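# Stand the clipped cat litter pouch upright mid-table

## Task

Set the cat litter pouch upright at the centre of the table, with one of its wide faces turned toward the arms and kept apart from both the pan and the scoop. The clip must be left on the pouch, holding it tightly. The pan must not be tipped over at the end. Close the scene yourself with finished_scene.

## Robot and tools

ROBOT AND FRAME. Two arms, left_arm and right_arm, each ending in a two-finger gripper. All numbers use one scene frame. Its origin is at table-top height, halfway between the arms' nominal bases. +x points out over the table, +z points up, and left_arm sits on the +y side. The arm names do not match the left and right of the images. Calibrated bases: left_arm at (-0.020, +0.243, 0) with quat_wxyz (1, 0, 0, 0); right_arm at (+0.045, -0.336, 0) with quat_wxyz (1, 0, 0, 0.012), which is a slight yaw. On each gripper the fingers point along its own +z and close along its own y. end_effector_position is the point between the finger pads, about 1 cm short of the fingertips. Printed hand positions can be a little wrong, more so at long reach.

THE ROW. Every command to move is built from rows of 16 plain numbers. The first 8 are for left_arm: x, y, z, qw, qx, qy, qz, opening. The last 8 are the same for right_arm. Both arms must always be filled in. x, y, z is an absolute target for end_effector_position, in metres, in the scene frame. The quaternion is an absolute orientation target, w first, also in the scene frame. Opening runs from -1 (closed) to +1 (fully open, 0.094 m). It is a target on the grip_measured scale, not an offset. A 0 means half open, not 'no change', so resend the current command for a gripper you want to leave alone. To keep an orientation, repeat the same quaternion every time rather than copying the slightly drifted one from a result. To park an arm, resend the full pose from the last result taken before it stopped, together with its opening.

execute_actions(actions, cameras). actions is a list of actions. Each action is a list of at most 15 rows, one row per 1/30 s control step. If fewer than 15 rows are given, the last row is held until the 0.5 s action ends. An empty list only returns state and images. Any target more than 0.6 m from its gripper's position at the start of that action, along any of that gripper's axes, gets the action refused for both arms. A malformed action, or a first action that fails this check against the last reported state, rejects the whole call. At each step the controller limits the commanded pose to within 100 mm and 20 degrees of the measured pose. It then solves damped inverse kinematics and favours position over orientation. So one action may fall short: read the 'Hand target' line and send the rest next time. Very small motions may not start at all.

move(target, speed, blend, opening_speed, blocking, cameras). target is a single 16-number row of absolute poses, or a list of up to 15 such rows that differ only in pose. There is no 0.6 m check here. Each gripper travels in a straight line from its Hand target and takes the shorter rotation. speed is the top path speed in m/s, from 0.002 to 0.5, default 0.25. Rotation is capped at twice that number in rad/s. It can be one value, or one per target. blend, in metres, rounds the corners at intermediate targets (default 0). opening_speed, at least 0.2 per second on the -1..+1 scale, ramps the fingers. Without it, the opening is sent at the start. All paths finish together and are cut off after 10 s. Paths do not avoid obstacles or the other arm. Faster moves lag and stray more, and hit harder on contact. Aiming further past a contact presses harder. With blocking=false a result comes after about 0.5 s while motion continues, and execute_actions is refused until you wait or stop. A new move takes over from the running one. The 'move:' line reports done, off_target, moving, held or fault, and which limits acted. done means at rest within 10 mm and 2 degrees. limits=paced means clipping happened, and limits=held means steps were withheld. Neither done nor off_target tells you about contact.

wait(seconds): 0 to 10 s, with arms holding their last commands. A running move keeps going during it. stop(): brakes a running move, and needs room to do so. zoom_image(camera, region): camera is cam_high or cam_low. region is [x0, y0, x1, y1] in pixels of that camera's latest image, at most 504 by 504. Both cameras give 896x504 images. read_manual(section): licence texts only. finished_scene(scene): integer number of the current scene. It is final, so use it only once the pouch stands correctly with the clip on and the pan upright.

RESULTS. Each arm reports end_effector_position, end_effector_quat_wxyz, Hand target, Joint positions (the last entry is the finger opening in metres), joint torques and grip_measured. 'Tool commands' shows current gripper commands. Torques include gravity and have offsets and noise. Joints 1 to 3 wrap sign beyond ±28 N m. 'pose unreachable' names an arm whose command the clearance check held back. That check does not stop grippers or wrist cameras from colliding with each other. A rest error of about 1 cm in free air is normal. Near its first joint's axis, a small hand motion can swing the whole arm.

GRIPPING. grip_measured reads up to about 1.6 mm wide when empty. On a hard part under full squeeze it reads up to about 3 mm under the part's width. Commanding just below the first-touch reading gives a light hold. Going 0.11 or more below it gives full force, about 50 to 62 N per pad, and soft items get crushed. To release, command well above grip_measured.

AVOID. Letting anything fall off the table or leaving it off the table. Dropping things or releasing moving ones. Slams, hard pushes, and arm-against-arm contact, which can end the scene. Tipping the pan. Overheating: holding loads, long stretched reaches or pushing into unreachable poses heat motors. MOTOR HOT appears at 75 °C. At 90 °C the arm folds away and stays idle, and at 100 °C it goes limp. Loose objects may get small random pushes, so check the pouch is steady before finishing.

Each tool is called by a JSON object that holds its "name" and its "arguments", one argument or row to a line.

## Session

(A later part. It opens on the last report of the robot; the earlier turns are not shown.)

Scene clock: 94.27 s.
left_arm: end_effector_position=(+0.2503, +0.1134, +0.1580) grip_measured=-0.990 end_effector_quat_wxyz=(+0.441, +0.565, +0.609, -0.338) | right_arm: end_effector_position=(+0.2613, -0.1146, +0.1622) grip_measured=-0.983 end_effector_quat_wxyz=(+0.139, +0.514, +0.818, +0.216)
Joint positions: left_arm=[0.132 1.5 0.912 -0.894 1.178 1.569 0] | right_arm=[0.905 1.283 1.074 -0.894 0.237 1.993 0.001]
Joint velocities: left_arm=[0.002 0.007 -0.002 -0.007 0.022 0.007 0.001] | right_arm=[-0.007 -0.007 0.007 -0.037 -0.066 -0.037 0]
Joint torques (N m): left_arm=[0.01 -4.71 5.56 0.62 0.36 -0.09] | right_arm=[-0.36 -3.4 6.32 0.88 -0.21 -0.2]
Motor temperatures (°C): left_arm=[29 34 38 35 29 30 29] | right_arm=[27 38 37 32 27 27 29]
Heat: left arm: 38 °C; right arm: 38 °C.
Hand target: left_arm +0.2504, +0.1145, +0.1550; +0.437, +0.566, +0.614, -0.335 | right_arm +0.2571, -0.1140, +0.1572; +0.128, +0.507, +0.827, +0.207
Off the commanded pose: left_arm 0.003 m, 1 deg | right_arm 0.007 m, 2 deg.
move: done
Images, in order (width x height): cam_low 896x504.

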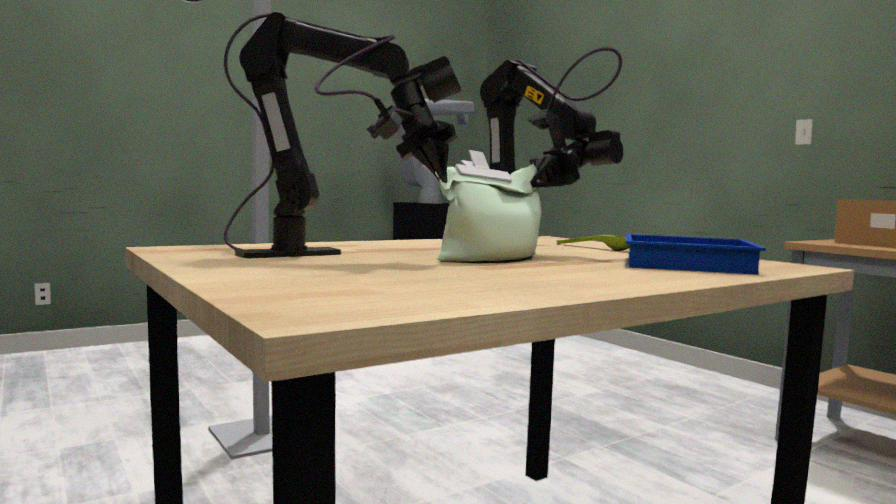

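{"name": "move", "arguments": {
  "target": [0.2505, 0.1145, 0.155, 0.43709, 0.56659, 0.61433, -0.33456, -0.65, 0.257, -0.114, 0.157, 0.12823, 0.507, 0.827, 0.207, -0.65],
  "speed": 0.05,
  "opening_speed": 0.4,
  "cameras": ["cam_low", "cam_high"]
}}

{"name": "zoom_image", "arguments": {
  "camera": "cam_low",
  "region": [400, 120, 580, 280]
}}

{"name": "zoom_image", "arguments": {
  "camera": "cam_high",
  "region": [410, 160, 570, 280]
}}

Scene clock: 96.03 s.
left_arm: end_effector_position=(+0.2516, +0.1160, +0.1541) grip_measured=-0.651 end_effector_quat_wxyz=(+0.436, +0.569, +0.614, -0.329) | right_arm: end_effector_position=(+0.2582, -0.1116, +0.1614) grip_measured=-0.652 end_effector_quat_wxyz=(+0.128, +0.511, +0.822, +0.218)
Joint positions: left_arm=[0.135 1.5 0.912 -0.888 1.153 1.568 0.016] | right_arm=[0.905 1.283 1.074 -0.894 0.212 1.991 0.016]
Joint velocities: left_arm=[-0.002 -0.007 0.002 0.007 -0.066 0.022 0] | right_arm=[0.007 0.007 0.002 -0.007 -0.007 0.007 -0.001]
Joint torques (N m): left_arm=[-0.1 -4.75 5.59 0.59 0.64 -0.06] | right_arm=[-0.28 -3.37 6.45 0.87 0.11 -0.18]
Motor temperatures (°C): left_arm=[29 34 38 34 29 30 29] | right_arm=[27 38 36 32 27 27 29]
Heat: left arm: 38 °C; right arm: 38 °C.
Hand target: left_arm +0.2505, +0.1145, +0.1549; +0.437, +0.566, +0.614, -0.334 | right_arm +0.2570, -0.1139, +0.1570; +0.128, +0.507, +0.827, +0.207
Off the commanded pose: left_arm 0.002 m, 1 deg | right_arm 0.005 m, 1 deg.
move: done

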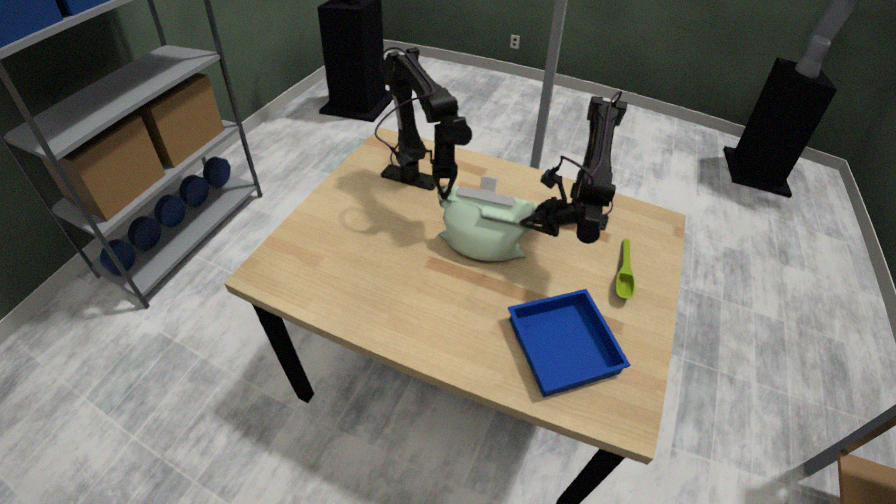

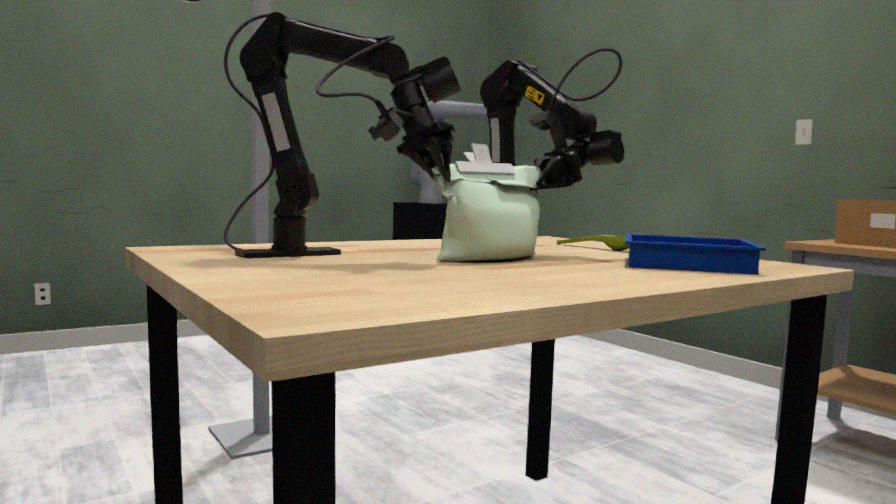

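Scaled by 2.800.

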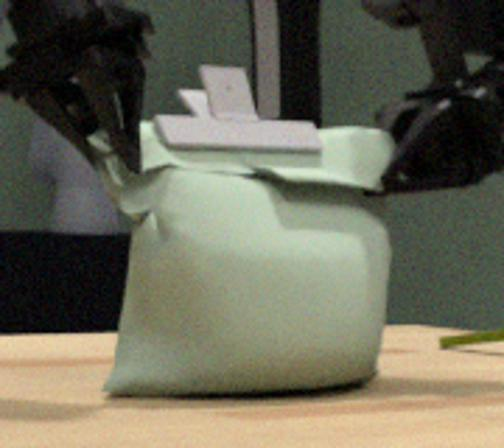

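Scaled by 3.150.

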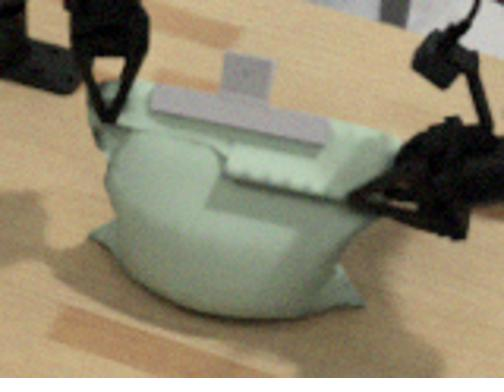

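{"name": "move", "arguments": {
  "target": [0.2505, 0.1145, 0.155, 0.43709, 0.56659, 0.61433, -0.33456, -0.3, 0.257, -0.114, 0.157, 0.12823, 0.507, 0.827, 0.207, -0.3],
  "speed": 0.05,
  "opening_speed": 0.4,
  "cameras": ["cam_low", "cam_high"]
}}

{"name": "zoom_image", "arguments": {
  "camera": "cam_low",
  "region": [400, 120, 580, 280]
}}

{"name": "zoom_image", "arguments": {
  "camera": "cam_high",
  "region": [410, 160, 570, 280]
}}

Scene clock: 97.43 s.
left_arm: end_effector_position=(+0.2518, +0.1160, +0.1541) grip_measured=-0.301 end_effector_quat_wxyz=(+0.436, +0.570, +0.614, -0.328) | right_arm: end_effector_position=(+0.2577, -0.1111, +0.1612) grip_measured=-0.302 end_effector_quat_wxyz=(+0.126, +0.511, +0.822, +0.218)
Joint positions: left_arm=[0.135 1.5 0.912 -0.887 1.153 1.568 0.033] | right_arm=[0.905 1.283 1.074 -0.894 0.208 1.99 0.033]
Joint velocities: left_arm=[0.017 0.007 -0.007 0.037 0.007 -0.022 -0.001] | right_arm=[0.002 0.002 -0.007 0.037 0.037 -0.022 -0.001]
Joint torques (N m): left_arm=[-0.16 -4.6 5.74 0.53 0.66 -0.05] | right_arm=[-0.16 -3.47 6.27 0.86 0.16 -0.15]
Motor temperatures (°C): left_arm=[29 34 38 34 29 30 29] | right_arm=[27 38 36 32 27 27 29]
Heat: left arm: 38 °C; right arm: 38 °C.
Hand target: left_arm +0.2506, +0.1146, +0.1550; +0.437, +0.566, +0.614, -0.334 | right_arm +0.2570, -0.1140, +0.1570; +0.128, +0.507, +0.827, +0.207
Off the commanded pose: left_arm 0.002 m, 1 deg | right_arm 0.005 m, 1 deg.
move: done

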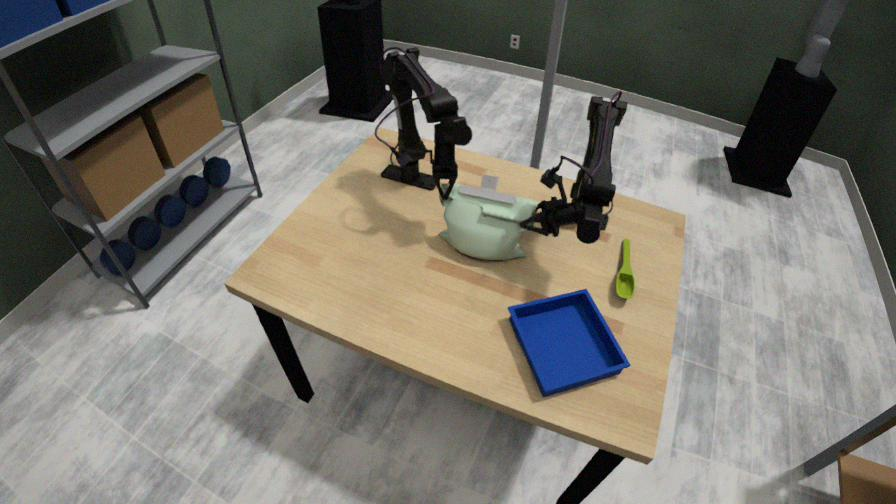

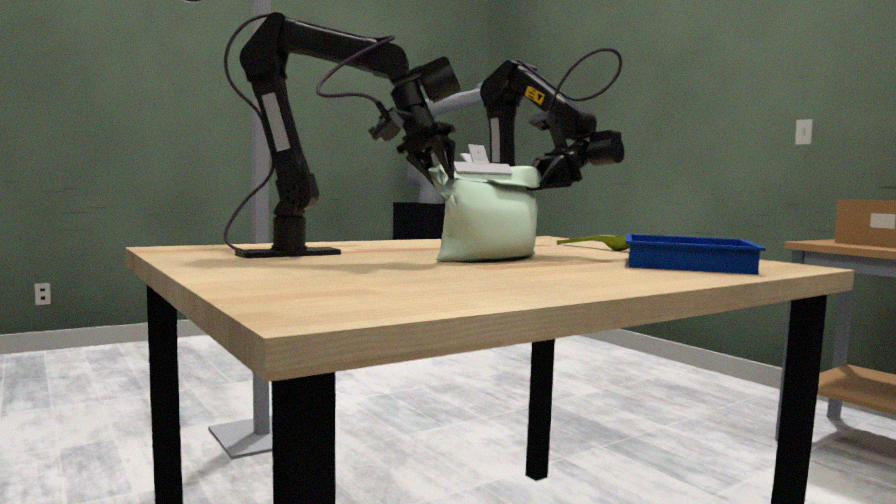

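Scaled by 2.800.

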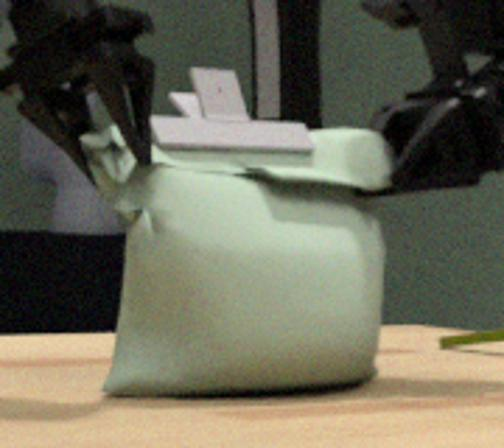

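Scaled by 3.150.

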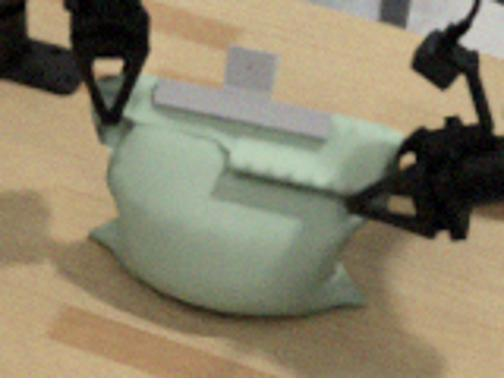

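{"name": "move", "arguments": {
  "target": [0.238, 0.186, 0.189, 0.43709, 0.56659, 0.61433, -0.33456, -0.3, 0.225, -0.131, 0.229, 0.12823, 0.507, 0.827, 0.207, -0.3],
  "speed": 0.07,
  "cameras": ["cam_low", "cam_high"]
}}

{"name": "zoom_image", "arguments": {
  "camera": "cam_low",
  "region": [400, 120, 580, 280]
}}

{"name": "zoom_image", "arguments": {
  "camera": "cam_high",
  "region": [410, 160, 570, 280]
}}

Scene clock: 99.67 s.
left_arm: end_effector_position=(+0.2386, +0.1844, +0.1831) grip_measured=-0.301 end_effector_quat_wxyz=(+0.428, +0.553, +0.640, -0.319) | right_arm: end_effector_position=(+0.2252, -0.1271, +0.2188) grip_measured=-0.302 end_effector_quat_wxyz=(+0.119, +0.509, +0.828, +0.202)
Joint positions: left_arm=[0.413 1.593 1.121 -1.485 1.089 2.074 0.033] | right_arm=[0.975 1.234 1.291 -1.209 0.224 2.054 0.033]
Joint velocities: left_arm=[0.002 0.007 -0.002 0.051 -0.037 0.007 0] | right_arm=[0.012 0.002 -0.017 -0.051 0.007 0.022 0]
Joint torques (N m): left_arm=[0.24 -5.65 7.54 -0.37 0.6 0.07] | right_arm=[0.81 -4.18 8.43 0.71 0.36 0.02]
Motor temperatures (°C): left_arm=[29 33 38 34 29 30 29] | right_arm=[27 38 37 32 27 27 29]
Heat: left arm: 38 °C; right arm: 38 °C.
Hand target: left_arm +0.2407, +0.1854, +0.1901; +0.433, +0.553, +0.638, -0.315 | right_arm +0.2241, -0.1307, +0.2285; +0.127, +0.507, +0.827, +0.207
Off the commanded pose: left_arm 0.006 m, 4 deg | right_arm 0.011 m, 1 deg.
joint sent to its limit (left arm) — joint 6 (wrist roll), upper limit. The joint targets are off in orientation, not in position.
move: off_target (left_arm, right_arm)

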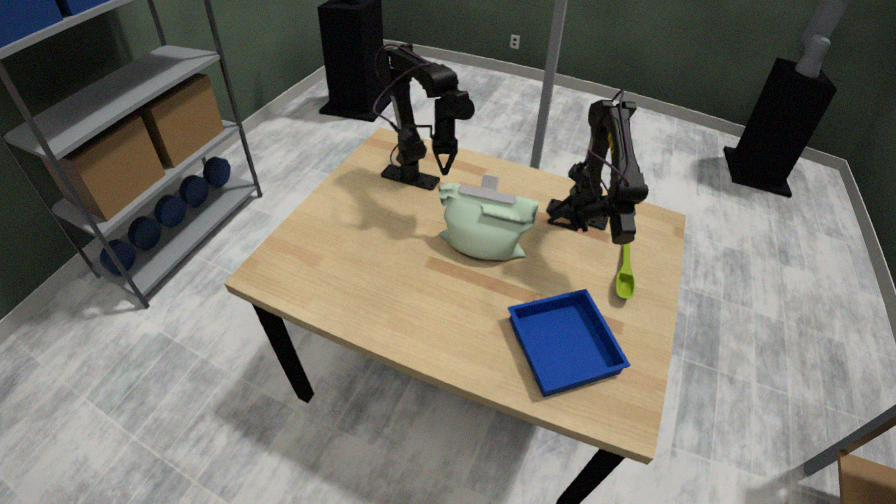

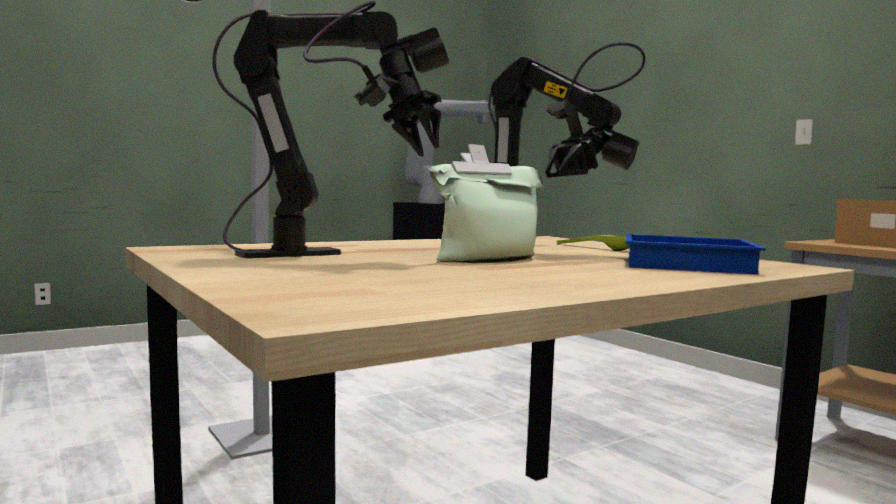

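Scaled by 2.800.

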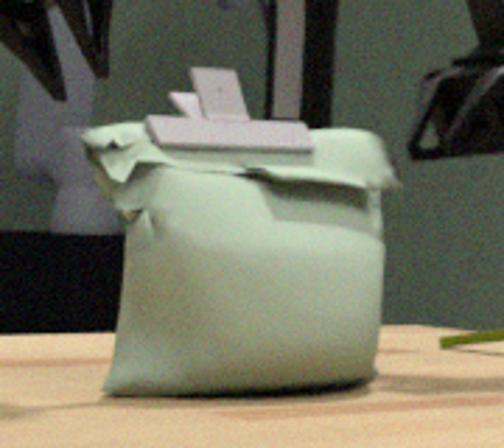

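Scaled by 3.150.

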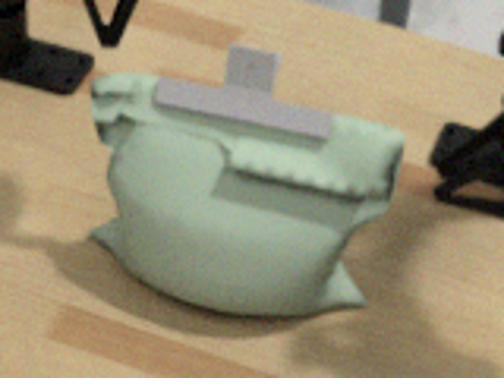

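{"name": "move", "arguments": {
  "target": [0.225, 0.235, 0.225, 0.48398, 0.29317, 0.80546, -0.17615, -0.3, 0.203, -0.172, 0.268, 0.13114, 0.44273, 0.85049, 0.25193, -0.3],
  "speed": 0.2,
  "cameras": ["cam_low", "cam_high"]
}}

{"name": "wait", "arguments": {
  "seconds": 2
}}

{"name": "zoom_image", "arguments": {
  "camera": "cam_low",
  "region": [400, 120, 580, 280]
}}

{"name": "zoom_image", "arguments": {
  "camera": "cam_high",
  "region": [410, 160, 570, 280]
}}

Scene clock: 102.87 s.
left_arm: end_effector_position=(+0.2263, +0.2354, +0.2235) grip_measured=-0.301 end_effector_quat_wxyz=(+0.486, +0.298, +0.801, -0.182) | right_arm: end_effector_position=(+0.2029, -0.1667, +0.2608) grip_measured=-0.302 end_effector_quat_wxyz=(+0.127, +0.443, +0.852, +0.249)
Joint positions: left_arm=[0.645 1.022 0.889 -1.055 1.05 1.133 0.033] | right_arm=[0.925 1.031 1.315 -1.313 0.174 1.86 0.033]
Joint velocities: left_arm=[-0.007 0.007 0.007 -0.066 -0.037 0.022 0] | right_arm=[-0.007 -0.012 0.017 -0.081 -0.051 -0.051 0]
Joint torques (N m): left_arm=[0.31 -2.21 5.83 1.03 0.6 -0.02] | right_arm=[-0.87 -1.95 7.98 0.9 0.1 -0.13]
Motor temperatures (°C): left_arm=[29 33 37 34 29 30 28] | right_arm=[27 38 37 32 27 27 29]
Heat: left arm: 37 °C; right arm: 38 °C.
Hand target: left_arm +0.2247, +0.2343, +0.2233; +0.489, +0.296, +0.800, -0.182 | right_arm +0.2022, -0.1721, +0.2684; +0.132, +0.442, +0.851, +0.252
Off the commanded pose: left_arm 0.002 m, 1 deg | right_arm 0.009 m, 1 deg.
move: done

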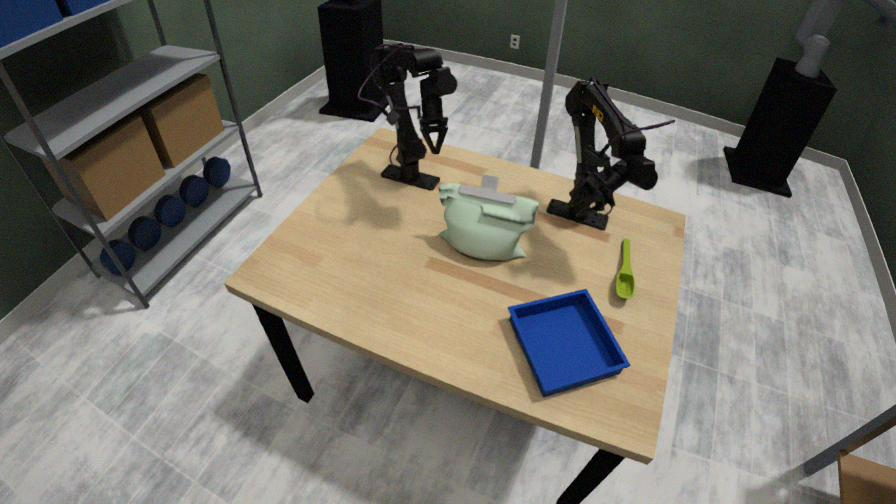

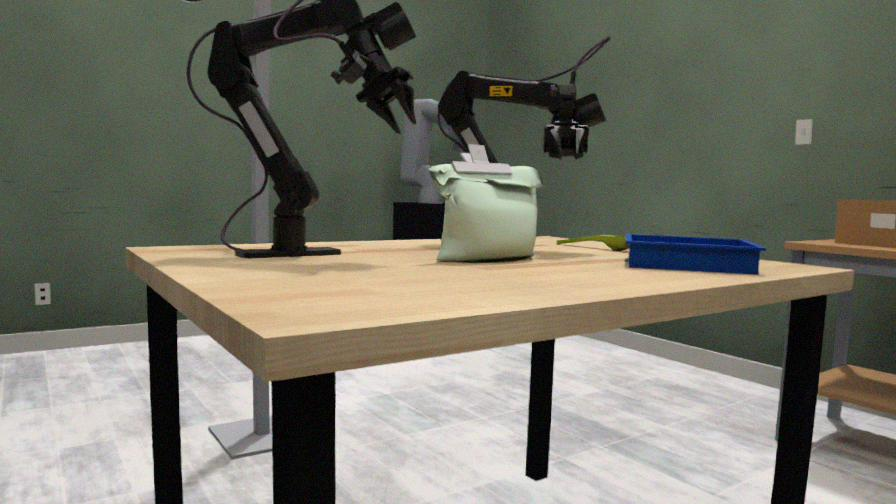

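Scene clock: 104.87 s.
left_arm: end_effector_position=(+0.2264, +0.2355, +0.2235) grip_measured=-0.301 end_effector_quat_wxyz=(+0.486, +0.298, +0.801, -0.182) | right_arm: end_effector_position=(+0.2027, -0.1668, +0.2607) grip_measured=-0.302 end_effector_quat_wxyz=(+0.127, +0.443, +0.852, +0.249)
Joint positions: left_arm=[0.645 1.022 0.889 -1.054 1.05 1.132 0.033] | right_arm=[0.925 1.031 1.315 -1.313 0.174 1.859 0.033]
Joint velocities: left_arm=[-0.002 -0.012 -0.002 -0.051 -0.022 0.066 0] | right_arm=[0.012 0.007 -0.012 0.051 -0.022 0.007 0.001]
Joint torques (N m): left_arm=[0.25 -2.28 5.59 1.08 0.57 -0.03] | right_arm=[-0.87 -1.8 7.97 0.87 0.15 -0.13]
Motor temperatures (°C): left_arm=[29 33 37 34 29 30 28] | right_arm=[27 37 37 32 27 27 29]
Heat: left arm: 37 °C; right arm: 37 °C.
Hand target: left_arm +0.2247, +0.2343, +0.2233; +0.489, +0.296, +0.800, -0.182 | right_arm +0.2021, -0.1721, +0.2684; +0.132, +0.442, +0.851, +0.252
Tool commands: left_gripper/opening=-0.3 right_gripper/opening=-0.3
Off the commanded pose: left_arm 0.002 m, 1 deg | right_arm 0.009 m, 1 deg.
wait: 2.00 s; at rest by 0.17 s

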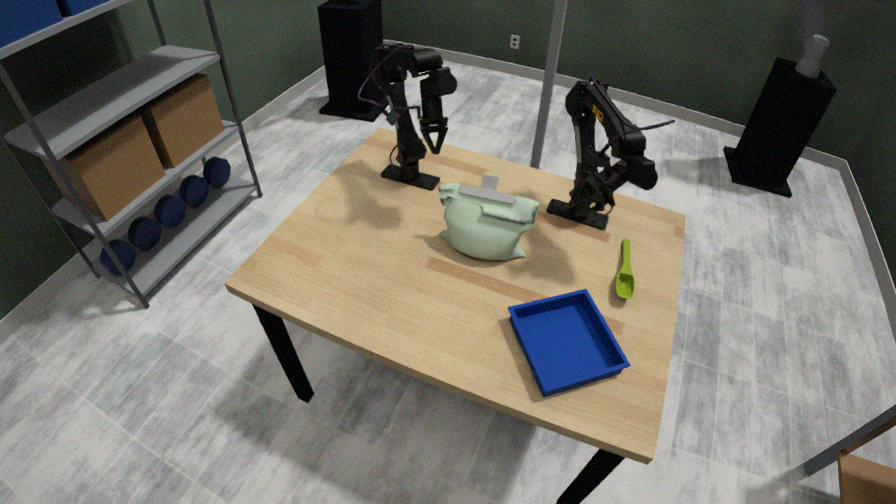

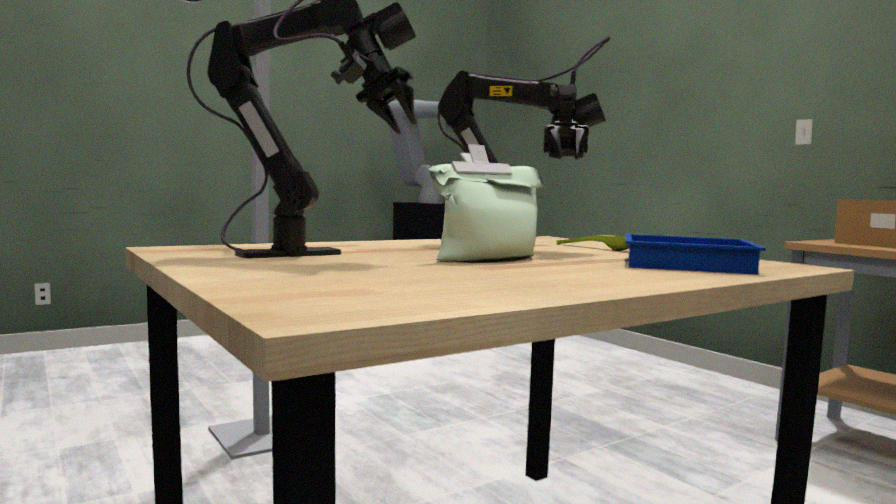

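Scaled by 2.800.

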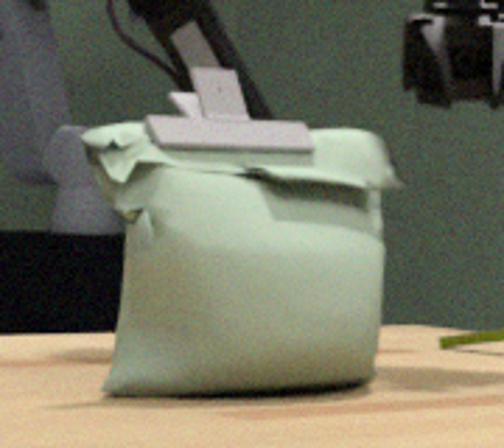

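Scaled by 3.150.

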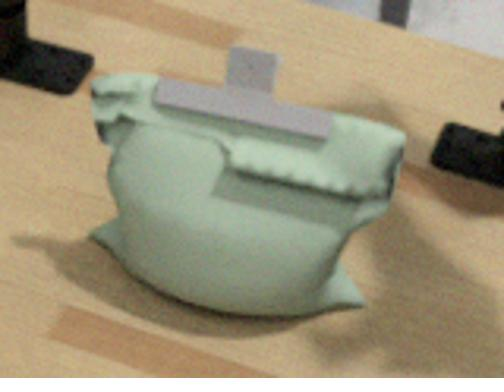

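{"name": "execute_actions", "arguments": {
  "actions": []
}}

Scene clock: 105.00 s.
left_arm: end_effector_position=(+0.2264, +0.2355, +0.2235) grip_measured=-0.301 end_effector_quat_wxyz=(+0.486, +0.298, +0.801, -0.182) | right_arm: end_effector_position=(+0.2027, -0.1668, +0.2607) grip_measured=-0.302 end_effector_quat_wxyz=(+0.127, +0.443, +0.852, +0.249)
Joint positions: left_arm=[0.645 1.022 0.889 -1.054 1.05 1.132 0.033] | right_arm=[0.925 1.031 1.315 -1.313 0.174 1.859 0.033]
Joint velocities: left_arm=[-0.007 -0.002 -0.037 0.022 -0.007 -0.007 -0.001] | right_arm=[-0.007 0.007 -0.017 -0.037 0.051 0.007 0]
Joint torques (N m): left_arm=[0.32 -2.25 5.72 1.09 0.57 -0.04] | right_arm=[-0.81 -1.77 8.02 0.84 0.09 -0.16]
Motor temperatures (°C): left_arm=[29 33 37 34 29 30 28] | right_arm=[27 37 37 32 27 27 29]
Heat: left arm: 37 °C; right arm: 37 °C.
Hand target: left_arm +0.2247, +0.2343, +0.2233; +0.489, +0.296, +0.800, -0.182 | right_arm +0.2021, -0.1721, +0.2684; +0.132, +0.442, +0.851, +0.252
Tool commands: left_gripper/opening=-0.3 right_gripper/opening=-0.3
Off the commanded pose: left_arm 0.002 m, 1 deg | right_arm 0.009 m, 1 deg.

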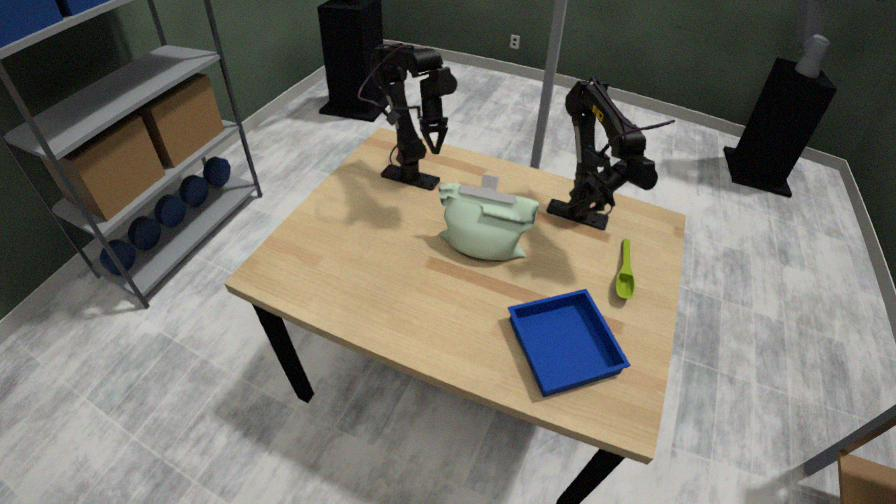

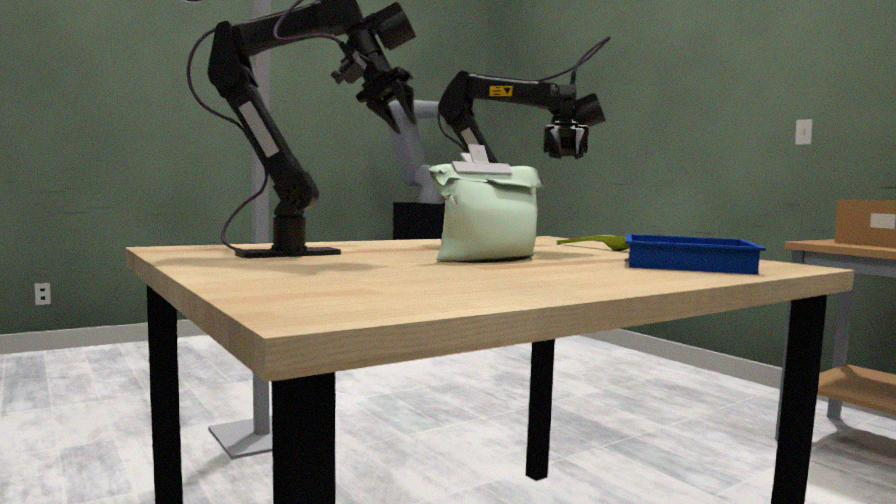

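{"name": "finished_scene", "arguments": {
  "scene": 2
}}

The scene is finished.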